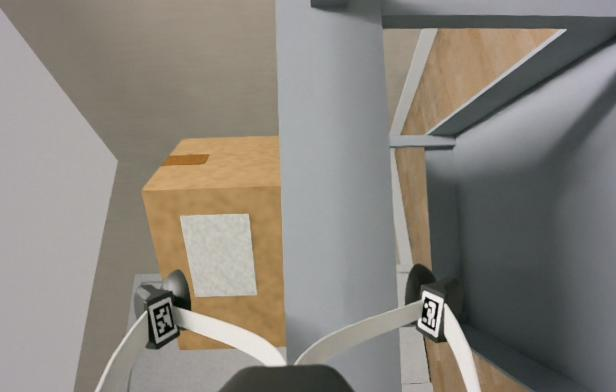

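>>> move:
  blocking: false
  r1: {"base":{"translate_m":0.105},"contact_limits":{"translate_m":0.3},"pace":"slow"}

>>> wait:
  seconds: 3

>>> move:
  blocking: false
  r1: {"joints":{"gripper_m":-0.03}}

>>> wait:
  seconds: 3

>>> move:
  blocking: false
  r1: {"base":{"translate_m":0.18,"strafe_m":-0.38},"contact_limits":{"translate_m":0.4},"pace":"slow"}

>>> wait:
  seconds: 8
  cameras: ["r1_head_camera","r1_wrist_camera","r1_head_right_camera"]

Scene clock: 1164.87 s.
move: r1 moving
r1.base_odometry: x=+0.043 y=+0.830 heading=+0.847
r1.turned_by_wheels: +0.000
r1.turned_by_imu: +0.000
r1.base_tilt: forward=-1.6 right=+1.3
r1.lidar_m: 0.44 2.37 1.34 4.45 0.66 0.73 1.03 1.72 1.83 2.14 2.09 0.51
r1.base_status: translate_m moving
r1.joint_positions: lift_m=+0.685 arm_m=+0.000 wrist_yaw_rad=+0.003 wrist_pitch_rad=+0.007 wrist_roll_rad=+1.570 gripper_m=+0.110
r1.joint_status: not commanded
r1.measured_speeds: translate_m=+0.049 strafe_m=+0.000 rotate_rad=+0.001 lift_m=+0.000 arm_m=+0.000 wrist_yaw_rad=+0.000 wrist_pitch_rad=+0.000 wrist_roll_rad=+0.000
r1.motor_effort: lift_m=+21(21) arm_m=-4(4) wheel_0=+3(5) wheel_1=+5(6) wheel_2=-6(6)
r1.servo_current: wrist_yaw_rad=72(72) wrist_pitch_rad=52(52) wrist_roll_rad=46(72) gripper_m=46(46)
r1.contact_limits: translate_m 0.3
r1.hand_pose: x=+0.4595 y=-0.0867 z=+0.8611 quat_wxyz=(+0.708, +0.707, +0.003, -0.002) (m; r1's base frame)
r1.wrist_depth_mm: - - - 262 334 1618 488 / - - - 258 - 1808 - / - - 715 256 317 - - / - - 544 252 314 - - / - - 580 250 310 - - / - - 603 246 195 - - / - - - 142 303 1808 -
r2.base_odometry: x=-2.148 y=-1.812 heading=-2.104
r2.turned_by_wheels: +0.000
r2.turned_by_imu: +0.000
r2.base_tilt: forward=-0.7 right=-0.1
r2.lidar_m: 0.74 0.38 2.79 3.42 4.13 4.61 2.43 1.51 1.35 1.38 1.35 1.19
r2.base_status: not commanded
r2.joint_positions: lift_m=+0.870 arm_m=+0.010 wrist_yaw_rad=+0.973 wrist_pitch_rad=+0.003 wrist_roll_rad=+0.001 gripper_m=-0.029
r2.joint_status: not commanded
r2.measured_speeds: all 0
r2.motor_effort: lift_m=+19(19) arm_m=-4(4) wheel_0=+27(27) wheel_1=+1(1) wheel_2=+5(6)
r2.servo_current: wrist_yaw_rad=150(150) wrist_pitch_rad=39(46) wrist_roll_rad=52(59) gripper_m=91(98)
r2.contact_limits: strafe_m 0.7
r2.hand_pose: x=+0.4155 y=+0.1892 z=+1.0473 quat_wxyz=(+0.884, +0.000, +0.001, +0.468) (m; r2's base frame)
r2.wrist_depth_mm: - 220 226 255 277 309 343 / - 219 228 256 278 309 343 / - 220 228 258 279 310 343 / - 224 229 258 281 312 347 / - 224 231 168 281 315 347 / - 222 179 177 274 317 351 / - 223 232 - 277 327 355
pictures: none

Scene clock: 1166.70 s.
earlier move: r1 done
r1.base_odometry: x=+0.104 y=+0.899 heading=+0.847
r1.turned_by_wheels: +0.000
r1.turned_by_imu: +0.000
r1.base_tilt: forward=-1.6 right=+1.3
r1.lidar_m: 0.35 0.37 1.28 4.33 0.71 0.77 1.11 1.83 1.93 2.12 2.05 0.43
r1.base_status: done
r1.joint_positions: lift_m=+0.685 arm_m=+0.000 wrist_yaw_rad=+0.002 wrist_pitch_rad=+0.007 wrist_roll_rad=+1.570 gripper_m=+0.110
r1.joint_status: not commanded
r1.measured_speeds: all 0
r1.motor_effort: lift_m=+21(21) arm_m=-2(4) wheel_0=+4(7) wheel_1=+3(6) wheel_2=-4(7)
r1.servo_current: wrist_yaw_rad=39(72) wrist_pitch_rad=46(65) wrist_roll_rad=59(72) gripper_m=39(52)
r1.contact_limits: translate_m 0.3
r1.hand_pose: x=+0.4594 y=-0.0870 z=+0.8611 quat_wxyz=(+0.708, +0.707, +0.003, -0.002) (m; r1's base frame)
r1.wrist_depth_mm: - - - 179 243 1708 1205 / - - - 175 238 1708 - / - - - 173 234 842 - / - 492 459 169 230 - - / - 473 469 165 225 - - / - 500 488 162 221 189 - / - 554 549 138 218 - -
r2.base_odometry: x=-2.148 y=-1.812 heading=-2.104
r2.turned_by_wheels: +0.000
r2.turned_by_imu: +0.000
r2.base_tilt: forward=-0.7 right=-0.1
r2.lidar_m: 0.74 0.37 2.78 3.42 4.12 4.61 2.44 1.53 1.34 1.36 1.35 1.19
r2.base_status: not commanded
r2.joint_positions: lift_m=+0.870 arm_m=+0.010 wrist_yaw_rad=+0.973 wrist_pitch_rad=+0.003 wrist_roll_rad=+0.001 gripper_m=-0.029
r2.joint_status: not commanded
r2.measured_speeds: all 0
r2.on_its_own: wrist_yaw_rad is at rest, and its servo_current (143 mA) is outside its rest range (0 to 104 mA)
r2.motor_effort: lift_m=+19(19) arm_m=-4(4) wheel_0=+27(28) wheel_1=+1(1) wheel_2=+5(6)
r2.servo_current: wrist_yaw_rad=143(150) wrist_pitch_rad=46(46) wrist_roll_rad=39(59) gripper_m=98(104)
r2.contact_limits: strafe_m 0.7
r2.hand_pose: x=+0.4155 y=+0.1892 z=+1.0473 quat_wxyz=(+0.884, +0.000, +0.001, +0.468) (m; r2's base frame)
r2.wrist_depth_mm: - 220 226 256 278 309 343 / - 220 229 256 278 309 343 / - 220 228 258 279 312 347 / - 224 230 259 279 312 347 / - 225 229 167 282 314 349 / - 222 178 176 274 315 351 / - 223 231 - 276 329 353
wait: 1.83 of 3 s (r1 has come to rest)
pictures: none

Scene clock: 1167.20 s.
move: r1 moving
r1.base_odometry: x=+0.104 y=+0.899 heading=+0.847
r1.turned_by_wheels: +0.000
r1.turned_by_imu: +0.000
r1.base_tilt: forward=-1.6 right=+1.3
r1.lidar_m: 0.35 0.37 1.29 4.32 0.69 0.75 1.11 1.82 1.93 2.09 2.03 0.41
r1.base_status: not commanded
r1.joint_positions: lift_m=+0.685 arm_m=+0.000 wrist_yaw_rad=+0.002 wrist_pitch_rad=+0.011 wrist_roll_rad=+1.570 gripper_m=+0.095
r1.joint_status: gripper_m moving
r1.measured_speeds: translate_m=+0.000 strafe_m=+0.000 rotate_rad=+0.000 lift_m=+0.000 arm_m=+0.000 wrist_yaw_rad=+0.000 wrist_pitch_rad=+0.028 wrist_roll_rad=+0.000
r1.motor_effort: lift_m=+21(21) arm_m=-1(3) wheel_0=+4(5) wheel_1=+3(4) wheel_2=-4(4)
r1.servo_current: wrist_yaw_rad=46(59) wrist_pitch_rad=59(59) wrist_roll_rad=46(59) gripper_m=130(130)
r1.contact_limits: translate_m 0.3
r1.hand_pose: x=+0.4594 y=-0.0870 z=+0.8598 quat_wxyz=(+0.708, +0.707, +0.005, -0.003) (m; r1's base frame)
r1.wrist_depth_mm: - - - 180 245 1618 1160 / - - - 175 239 1661 - / - - - 233 236 842 - / - 496 462 229 230 - - / - 473 469 167 227 - - / - 496 216 220 220 180 - / - 539 544 140 218 - -
r2.base_odometry: x=-2.148 y=-1.812 heading=-2.104
r2.turned_by_wheels: +0.000
r2.turned_by_imu: +0.000
r2.base_tilt: forward=-0.7 right=+0.0
r2.lidar_m: 0.74 0.38 2.77 3.41 4.12 4.61 2.46 1.53 1.35 1.36 1.36 1.19
r2.base_status: not commanded
r2.joint_positions: lift_m=+0.870 arm_m=+0.010 wrist_yaw_rad=+0.973 wrist_pitch_rad=+0.003 wrist_roll_rad=+0.001 gripper_m=-0.029
r2.joint_status: not commanded
r2.measured_speeds: all 0
r2.motor_effort: lift_m=+19(19) arm_m=-4(4) wheel_0=+27(27) wheel_1=+1(1) wheel_2=+6(6)
r2.servo_current: wrist_yaw_rad=150(150) wrist_pitch_rad=33(46) wrist_roll_rad=52(52) gripper_m=98(98)
r2.contact_limits: strafe_m 0.7
r2.hand_pose: x=+0.4155 y=+0.1892 z=+1.0473 quat_wxyz=(+0.884, +0.000, +0.001, +0.468) (m; r2's base frame)
r2.wrist_depth_mm: - 220 227 256 277 309 342 / - 220 229 256 278 309 343 / - 220 229 257 279 310 345 / - 224 229 259 281 312 345 / - 224 229 167 282 314 347 / - 222 178 177 276 317 351 / - 224 231 - 276 329 353
pictures: none

Scene clock: 1168.80 s.
earlier move: r1 done
r1.base_odometry: x=+0.104 y=+0.899 heading=+0.847
r1.turned_by_wheels: +0.000
r1.turned_by_imu: +0.000
r1.base_tilt: forward=-1.6 right=+1.3
r1.lidar_m: 0.37 0.39 1.28 4.31 0.72 0.76 1.08 1.82 1.94 2.11 2.03 0.43
r1.base_status: not commanded
r1.joint_positions: lift_m=+0.685 arm_m=+0.000 wrist_yaw_rad=-0.003 wrist_pitch_rad=+0.007 wrist_roll_rad=+1.570 gripper_m=-0.029
r1.joint_status: all done
r1.measured_speeds: all 0
r1.motor_effort: lift_m=+21(21) arm_m=+3(5) wheel_0=-2(5) wheel_1=+0(4) wheel_2=+0(6)
r1.servo_current: wrist_yaw_rad=26(85) wrist_pitch_rad=52(143) wrist_roll_rad=52(65) gripper_m=78(280)
r1.contact_limits: translate_m 0.3
r1.hand_pose: x=+0.4591 y=-0.0881 z=+0.8611 quat_wxyz=(+0.708, +0.707, +0.002, -0.003) (m; r1's base frame)
r1.wrist_depth_mm: - - - 245 247 1618 1160 / - - - 180 244 1708 - / - - - 177 237 - - / - 554 480 233 235 - - / - 477 473 229 230 - - / - - 207 188 183 - - / - 156 554 145 223 - -
r2.base_odometry: x=-2.148 y=-1.812 heading=-2.104
r2.turned_by_wheels: +0.000
r2.turned_by_imu: +0.000
r2.base_tilt: forward=-0.7 right=+0.0
r2.lidar_m: 0.74 0.37 2.78 3.41 4.12 4.62 2.45 1.51 1.34 1.36 1.38 1.19
r2.base_status: not commanded
r2.joint_positions: lift_m=+0.870 arm_m=+0.010 wrist_yaw_rad=+0.973 wrist_pitch_rad=+0.003 wrist_roll_rad=+0.001 gripper_m=-0.029
r2.joint_status: not commanded
r2.measured_speeds: all 0
r2.on_its_own: wrist_yaw_rad is at rest, and its servo_current (143 mA) is outside its rest range (0 to 104 mA)
r2.motor_effort: lift_m=+19(19) arm_m=-4(4) wheel_0=+27(28) wheel_1=+0(1) wheel_2=+5(6)
r2.servo_current: wrist_yaw_rad=143(150) wrist_pitch_rad=39(46) wrist_roll_rad=52(59) gripper_m=91(104)
r2.contact_limits: strafe_m 0.7
r2.hand_pose: x=+0.4155 y=+0.1892 z=+1.0473 quat_wxyz=(+0.884, +0.000, +0.001, +0.468) (m; r2's base frame)
r2.wrist_depth_mm: - 220 226 256 277 307 343 / - 220 228 256 279 310 345 / - 220 229 257 279 310 345 / - 224 229 259 281 312 347 / - 225 229 167 281 314 349 / - 223 178 176 276 315 349 / - 223 231 - 277 330 353
wait: 1.60 of 3 s (r1 has come to rest)
pictures: none

Scene clock: 1169.30 s.
move: r1 moving
r1.base_odometry: x=+0.116 y=+0.896 heading=+0.847
r1.turned_by_wheels: +0.000
r1.turned_by_imu: +0.000
r1.base_tilt: forward=-1.6 right=+1.3
r1.lidar_m: 0.36 0.36 1.27 4.34 0.72 0.78 1.12 1.82 1.94 2.11 2.02 0.43
r1.base_status: translate_m moving; strafe_m moving
r1.joint_positions: lift_m=+0.685 arm_m=+0.000 wrist_yaw_rad=-0.003 wrist_pitch_rad=+0.002 wrist_roll_rad=+1.570 gripper_m=-0.029
r1.joint_status: not commanded
r1.measured_speeds: translate_m=+0.022 strafe_m=-0.044 rotate_rad=-0.001 lift_m=+0.000 arm_m=+0.000 wrist_yaw_rad=+0.000 wrist_pitch_rad=-0.002 wrist_roll_rad=+0.000
r1.motor_effort: lift_m=+21(21) arm_m=+1(3) wheel_0=+10(10) wheel_1=-5(7) wheel_2=-5(6)
r1.servo_current: wrist_yaw_rad=52(59) wrist_pitch_rad=39(52) wrist_roll_rad=39(59) gripper_m=52(78)
r1.contact_limits: translate_m 0.4
r1.hand_pose: x=+0.4591 y=-0.0881 z=+0.8625 quat_wxyz=(+0.708, +0.707, +0.000, -0.002) (m; r1's base frame)
r1.wrist_depth_mm: - - - 183 245 1661 1229 / - - - 180 241 1708 1229 / - - - 176 237 820 - / - - 480 173 232 - - / - 488 477 170 229 - - / - - 190 197 224 - - / - - 544 163 221 126 -
r2.base_odometry: x=-2.148 y=-1.812 heading=-2.104
r2.turned_by_wheels: +0.000
r2.turned_by_imu: +0.000
r2.base_tilt: forward=-0.7 right=+0.0
r2.lidar_m: 0.70 0.36 2.80 3.40 4.12 4.60 2.46 1.50 1.35 1.35 1.33 1.19
r2.base_status: not commanded
r2.joint_positions: lift_m=+0.870 arm_m=+0.010 wrist_yaw_rad=+0.973 wrist_pitch_rad=+0.003 wrist_roll_rad=+0.001 gripper_m=-0.029
r2.joint_status: not commanded
r2.measured_speeds: all 0
r2.motor_effort: lift_m=+19(19) arm_m=-4(4) wheel_0=+27(28) wheel_1=+1(1) wheel_2=+5(6)
r2.servo_current: wrist_yaw_rad=143(143) wrist_pitch_rad=46(46) wrist_roll_rad=52(65) gripper_m=98(98)
r2.contact_limits: strafe_m 0.7
r2.hand_pose: x=+0.4155 y=+0.1892 z=+1.0473 quat_wxyz=(+0.884, +0.000, +0.001, +0.468) (m; r2's base frame)
r2.wrist_depth_mm: - 221 227 256 278 309 345 / - 220 228 257 278 310 343 / - 221 229 258 281 312 345 / - 224 230 259 282 314 345 / - 224 230 167 282 314 347 / - 223 178 177 274 317 351 / - 224 230 - 277 329 355
pictures: none

Scene clock: 1174.30 s.
earlier move: r1 done
r1.base_odometry: x=+0.508 y=+0.782 heading=+0.847
r1.turned_by_wheels: +0.000
r1.turned_by_imu: -0.003
r1.base_tilt: forward=-1.6 right=+1.2
r1.lidar_m: 0.32 0.31 1.57 1.58 1.12 1.19 1.71 1.81 1.90 1.68 1.61 0.46
r1.base_status: done
r1.joint_positions: lift_m=+0.685 arm_m=+0.000 wrist_yaw_rad=-0.003 wrist_pitch_rad=+0.002 wrist_roll_rad=+1.570 gripper_m=-0.029
r1.joint_status: not commanded
r1.measured_speeds: all 0
r1.motor_effort: lift_m=+21(21) arm_m=+4(4) wheel_0=+4(12) wheel_1=-3(7) wheel_2=-4(9)
r1.servo_current: wrist_yaw_rad=52(72) wrist_pitch_rad=46(52) wrist_roll_rad=46(72) gripper_m=59(78)
r1.contact_limits: translate_m 0.4
r1.hand_pose: x=+0.4591 y=-0.0881 z=+0.8625 quat_wxyz=(+0.708, +0.707, +0.000, -0.002) (m; r1's base frame)
r1.wrist_depth_mm: - - - 258 - 1576 1229 / - - - 238 332 340 342 / - - - - 293 1808 1336 / - - - 265 260 1756 - / - - - 186 239 820 - / - 449 445 187 224 - - / - 153 452 144 208 - -
r2.base_odometry: x=-2.148 y=-1.812 heading=-2.104
r2.turned_by_wheels: +0.000
r2.turned_by_imu: +0.001
r2.base_tilt: forward=-0.7 right=+0.0
r2.lidar_m: 0.74 0.37 2.80 3.42 4.13 4.59 2.45 1.55 1.34 1.36 1.34 1.18
r2.base_status: not commanded
r2.joint_positions: lift_m=+0.870 arm_m=+0.010 wrist_yaw_rad=+0.973 wrist_pitch_rad=+0.003 wrist_roll_rad=+0.001 gripper_m=-0.029
r2.joint_status: not commanded
r2.measured_speeds: all 0
r2.on_its_own: wrist_yaw_rad is at rest, and its servo_current (143 mA) is outside its rest range (0 to 104 mA)
r2.motor_effort: lift_m=+19(19) arm_m=-4(4) wheel_0=+27(28) wheel_1=+1(1) wheel_2=+5(6)
r2.servo_current: wrist_yaw_rad=143(156) wrist_pitch_rad=39(52) wrist_roll_rad=46(65) gripper_m=85(104)
r2.contact_limits: strafe_m 0.7
r2.hand_pose: x=+0.4155 y=+0.1892 z=+1.0473 quat_wxyz=(+0.884, +0.000, +0.001, +0.468) (m; r2's base frame)
r2.wrist_depth_mm: - 220 227 255 277 309 342 / - 220 227 257 278 310 345 / - 220 228 257 279 310 345 / - 224 229 259 281 312 345 / - 224 230 167 282 315 347 / - 222 178 177 276 317 351 / - 222 231 - 277 329 355
wait: 5.00 of 8 s (r1 has come to rest)
pictures: r1_head_camera, r1_head_right_camera, r1_wrist_camera
Images, in order (width x height): r1_head_camera 420x560, r1_head_right_camera 420x672, r1_wrist_camera 616x392.

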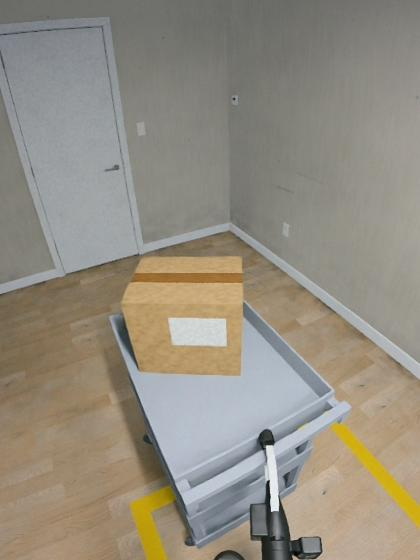

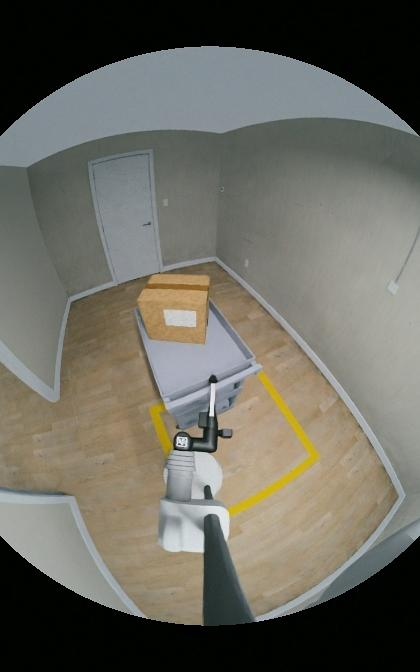

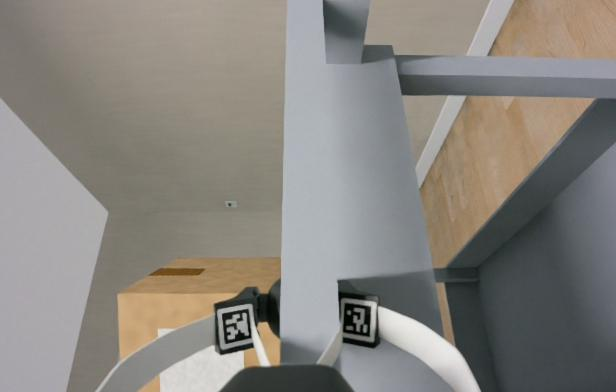

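>>> move:
  blocking: false
  r1: {"base":{"translate_m":-0.6,"strafe_m":-0.3},"contact_limits":{"translate_m":0.4},"pace":"slow"}

>>> wait:
  seconds: 9
  cameras: ["r1_head_camera","r1_wrist_camera","r1_head_right_camera"]

Scene clock: 1180.87 s.
move: r1 moving
r1.base_odometry: x=+0.505 y=+0.769 heading=+0.847
r1.turned_by_wheels: +0.000
r1.turned_by_imu: +0.000
r1.base_tilt: forward=-1.6 right=+1.3
r1.lidar_m: 0.31 0.32 1.57 1.59 1.11 1.22 1.73 1.79 1.89 1.67 1.62 0.45
r1.base_status: translate_m moving; strafe_m moving
r1.joint_positions: lift_m=+0.685 arm_m=+0.000 wrist_yaw_rad=+0.001 wrist_pitch_rad=+0.002 wrist_roll_rad=+1.570 gripper_m=-0.029
r1.joint_status: not commanded
r1.measured_speeds: translate_m=-0.048 strafe_m=-0.024 rotate_rad=+0.000 lift_m=+0.000 arm_m=+0.000 wrist_yaw_rad=+0.030 wrist_pitch_rad=+0.000 wrist_roll_rad=+0.000
r1.motor_effort: lift_m=+21(21) arm_m=+1(4) wheel_0=-3(5) wheel_1=-7(8) wheel_2=+9(10)
r1.servo_current: wrist_yaw_rad=52(59) wrist_pitch_rad=33(46) wrist_roll_rad=46(52) gripper_m=65(65)
r1.contact_limits: translate_m 0.4
r1.hand_pose: x=+0.4594 y=-0.0871 z=+0.8625 quat_wxyz=(+0.708, +0.707, +0.001, +0.000) (m; r1's base frame)
r1.wrist_depth_mm: - - - 249 329 1537 1205 / - - - 231 327 1499 1182 / - - - 216 286 1708 1308 / - - - 260 262 1863 - / - - 640 239 242 - - / - 462 190 185 224 - - / - 152 455 147 208 - -
r2.base_odometry: x=-2.148 y=-1.812 heading=-2.104
r2.turned_by_wheels: +0.000
r2.turned_by_imu: +0.000
r2.base_tilt: forward=-0.7 right=+0.0
r2.lidar_m: 0.77 0.39 2.76 3.42 4.10 4.61 2.48 1.53 1.35 1.35 1.36 1.20
r2.base_status: not commanded
r2.joint_positions: lift_m=+0.870 arm_m=+0.010 wrist_yaw_rad=+0.973 wrist_pitch_rad=+0.003 wrist_roll_rad=+0.001 gripper_m=-0.029
r2.joint_status: not commanded
r2.measured_speeds: all 0
r2.motor_effort: lift_m=+19(19) arm_m=-4(4) wheel_0=+27(27) wheel_1=+1(1) wheel_2=+6(6)
r2.servo_current: wrist_yaw_rad=130(143) wrist_pitch_rad=46(46) wrist_roll_rad=39(52) gripper_m=98(98)
r2.contact_limits: strafe_m 0.7
r2.hand_pose: x=+0.4155 y=+0.1892 z=+1.0473 quat_wxyz=(+0.884, +0.000, +0.001, +0.468) (m; r2's base frame)
r2.wrist_depth_mm: - 221 226 256 278 307 342 / - 220 229 256 278 310 343 / - 220 228 257 279 312 343 / - 224 229 258 281 312 347 / - 225 229 167 281 314 349 / - 222 178 177 274 315 349 / - 224 232 - 276 329 353
pictures: none

Scene clock: 1188.27 s.
earlier move: r1 done
r1.base_odometry: x=+0.335 y=+0.134 heading=+0.846
r1.turned_by_wheels: -0.001
r1.turned_by_imu: -0.004
r1.base_tilt: forward=-1.6 right=+1.3
r1.lidar_m: 0.40 0.38 2.10 1.16 1.10 1.18 1.15 1.11 1.18 1.69 1.63 0.43
r1.base_status: done
r1.joint_positions: lift_m=+0.685 arm_m=+0.000 wrist_yaw_rad=+0.001 wrist_pitch_rad=+0.002 wrist_roll_rad=+1.570 gripper_m=-0.029
r1.joint_status: not commanded
r1.measured_speeds: all 0
r1.motor_effort: lift_m=+21(21) arm_m=-4(4) wheel_0=-5(9) wheel_1=-3(8) wheel_2=+2(15)
r1.servo_current: wrist_yaw_rad=46(65) wrist_pitch_rad=46(52) wrist_roll_rad=46(65) gripper_m=59(72)
r1.contact_limits: translate_m 0.4
r1.hand_pose: x=+0.4594 y=-0.0872 z=+0.8625 quat_wxyz=(+0.708, +0.707, +0.001, +0.000) (m; r1's base frame)
r1.wrist_depth_mm: - - - 162 221 1499 - / - - - 163 224 - - / - - 500 224 224 - - / - 473 459 166 227 - - / - - 512 167 229 - - / - - 185 185 229 - - / - - - 125 231 133 -
r2.base_odometry: x=-2.148 y=-1.812 heading=-2.104
r2.turned_by_wheels: +0.000
r2.turned_by_imu: +0.001
r2.base_tilt: forward=-0.7 right=+0.0
r2.lidar_m: 0.76 0.36 2.78 3.42 4.11 4.61 2.44 1.53 1.34 1.36 1.35 1.19
r2.base_status: not commanded
r2.joint_positions: lift_m=+0.870 arm_m=+0.010 wrist_yaw_rad=+0.973 wrist_pitch_rad=+0.003 wrist_roll_rad=+0.001 gripper_m=-0.029
r2.joint_status: not commanded
r2.measured_speeds: all 0
r2.on_its_own: wrist_yaw_rad is at rest, and its servo_current (143 mA) is outside its rest range (0 to 104 mA)
r2.motor_effort: lift_m=+19(19) arm_m=-4(4) wheel_0=+28(28) wheel_1=+1(1) wheel_2=+5(6)
r2.servo_current: wrist_yaw_rad=143(156) wrist_pitch_rad=39(52) wrist_roll_rad=46(59) gripper_m=98(104)
r2.contact_limits: strafe_m 0.7
r2.hand_pose: x=+0.4155 y=+0.1892 z=+1.0473 quat_wxyz=(+0.884, +0.000, +0.001, +0.468) (m; r2's base frame)
r2.wrist_depth_mm: - 220 228 255 277 309 343 / - 219 228 257 278 310 345 / - 220 228 258 278 310 343 / - 224 229 259 282 310 345 / - 224 230 167 282 314 349 / - 222 178 177 274 317 351 / - 224 232 - 277 327 353
wait: 7.40 of 9 s (r1 has come to rest)
pictures: r1_head_camera, r1_head_right_camera, r1_wrist_camera
Images, in order (width x height): r1_head_camera 420x560, r1_head_right_camera 420x672, r1_wrist_camera 616x392.

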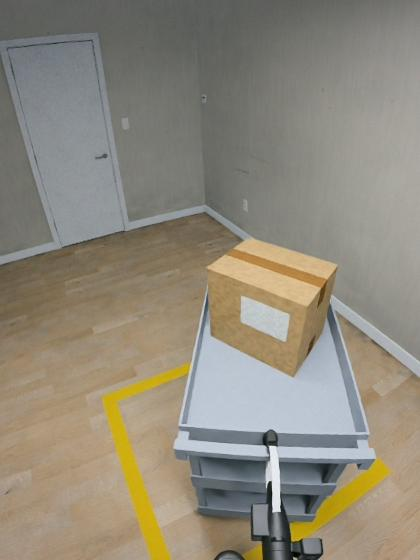

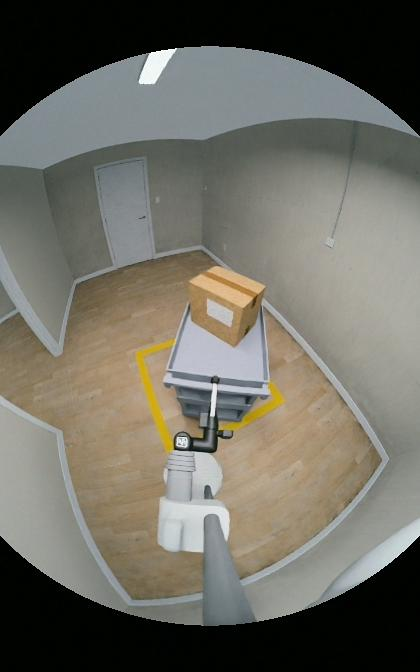

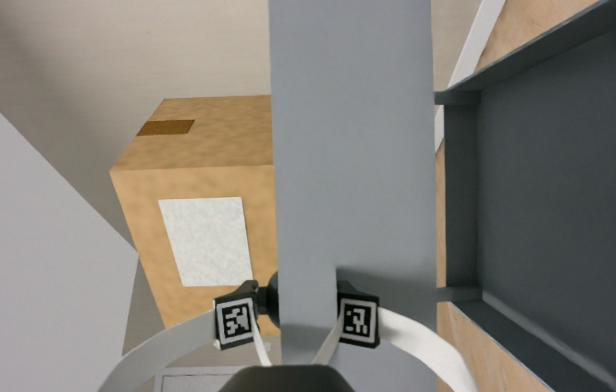

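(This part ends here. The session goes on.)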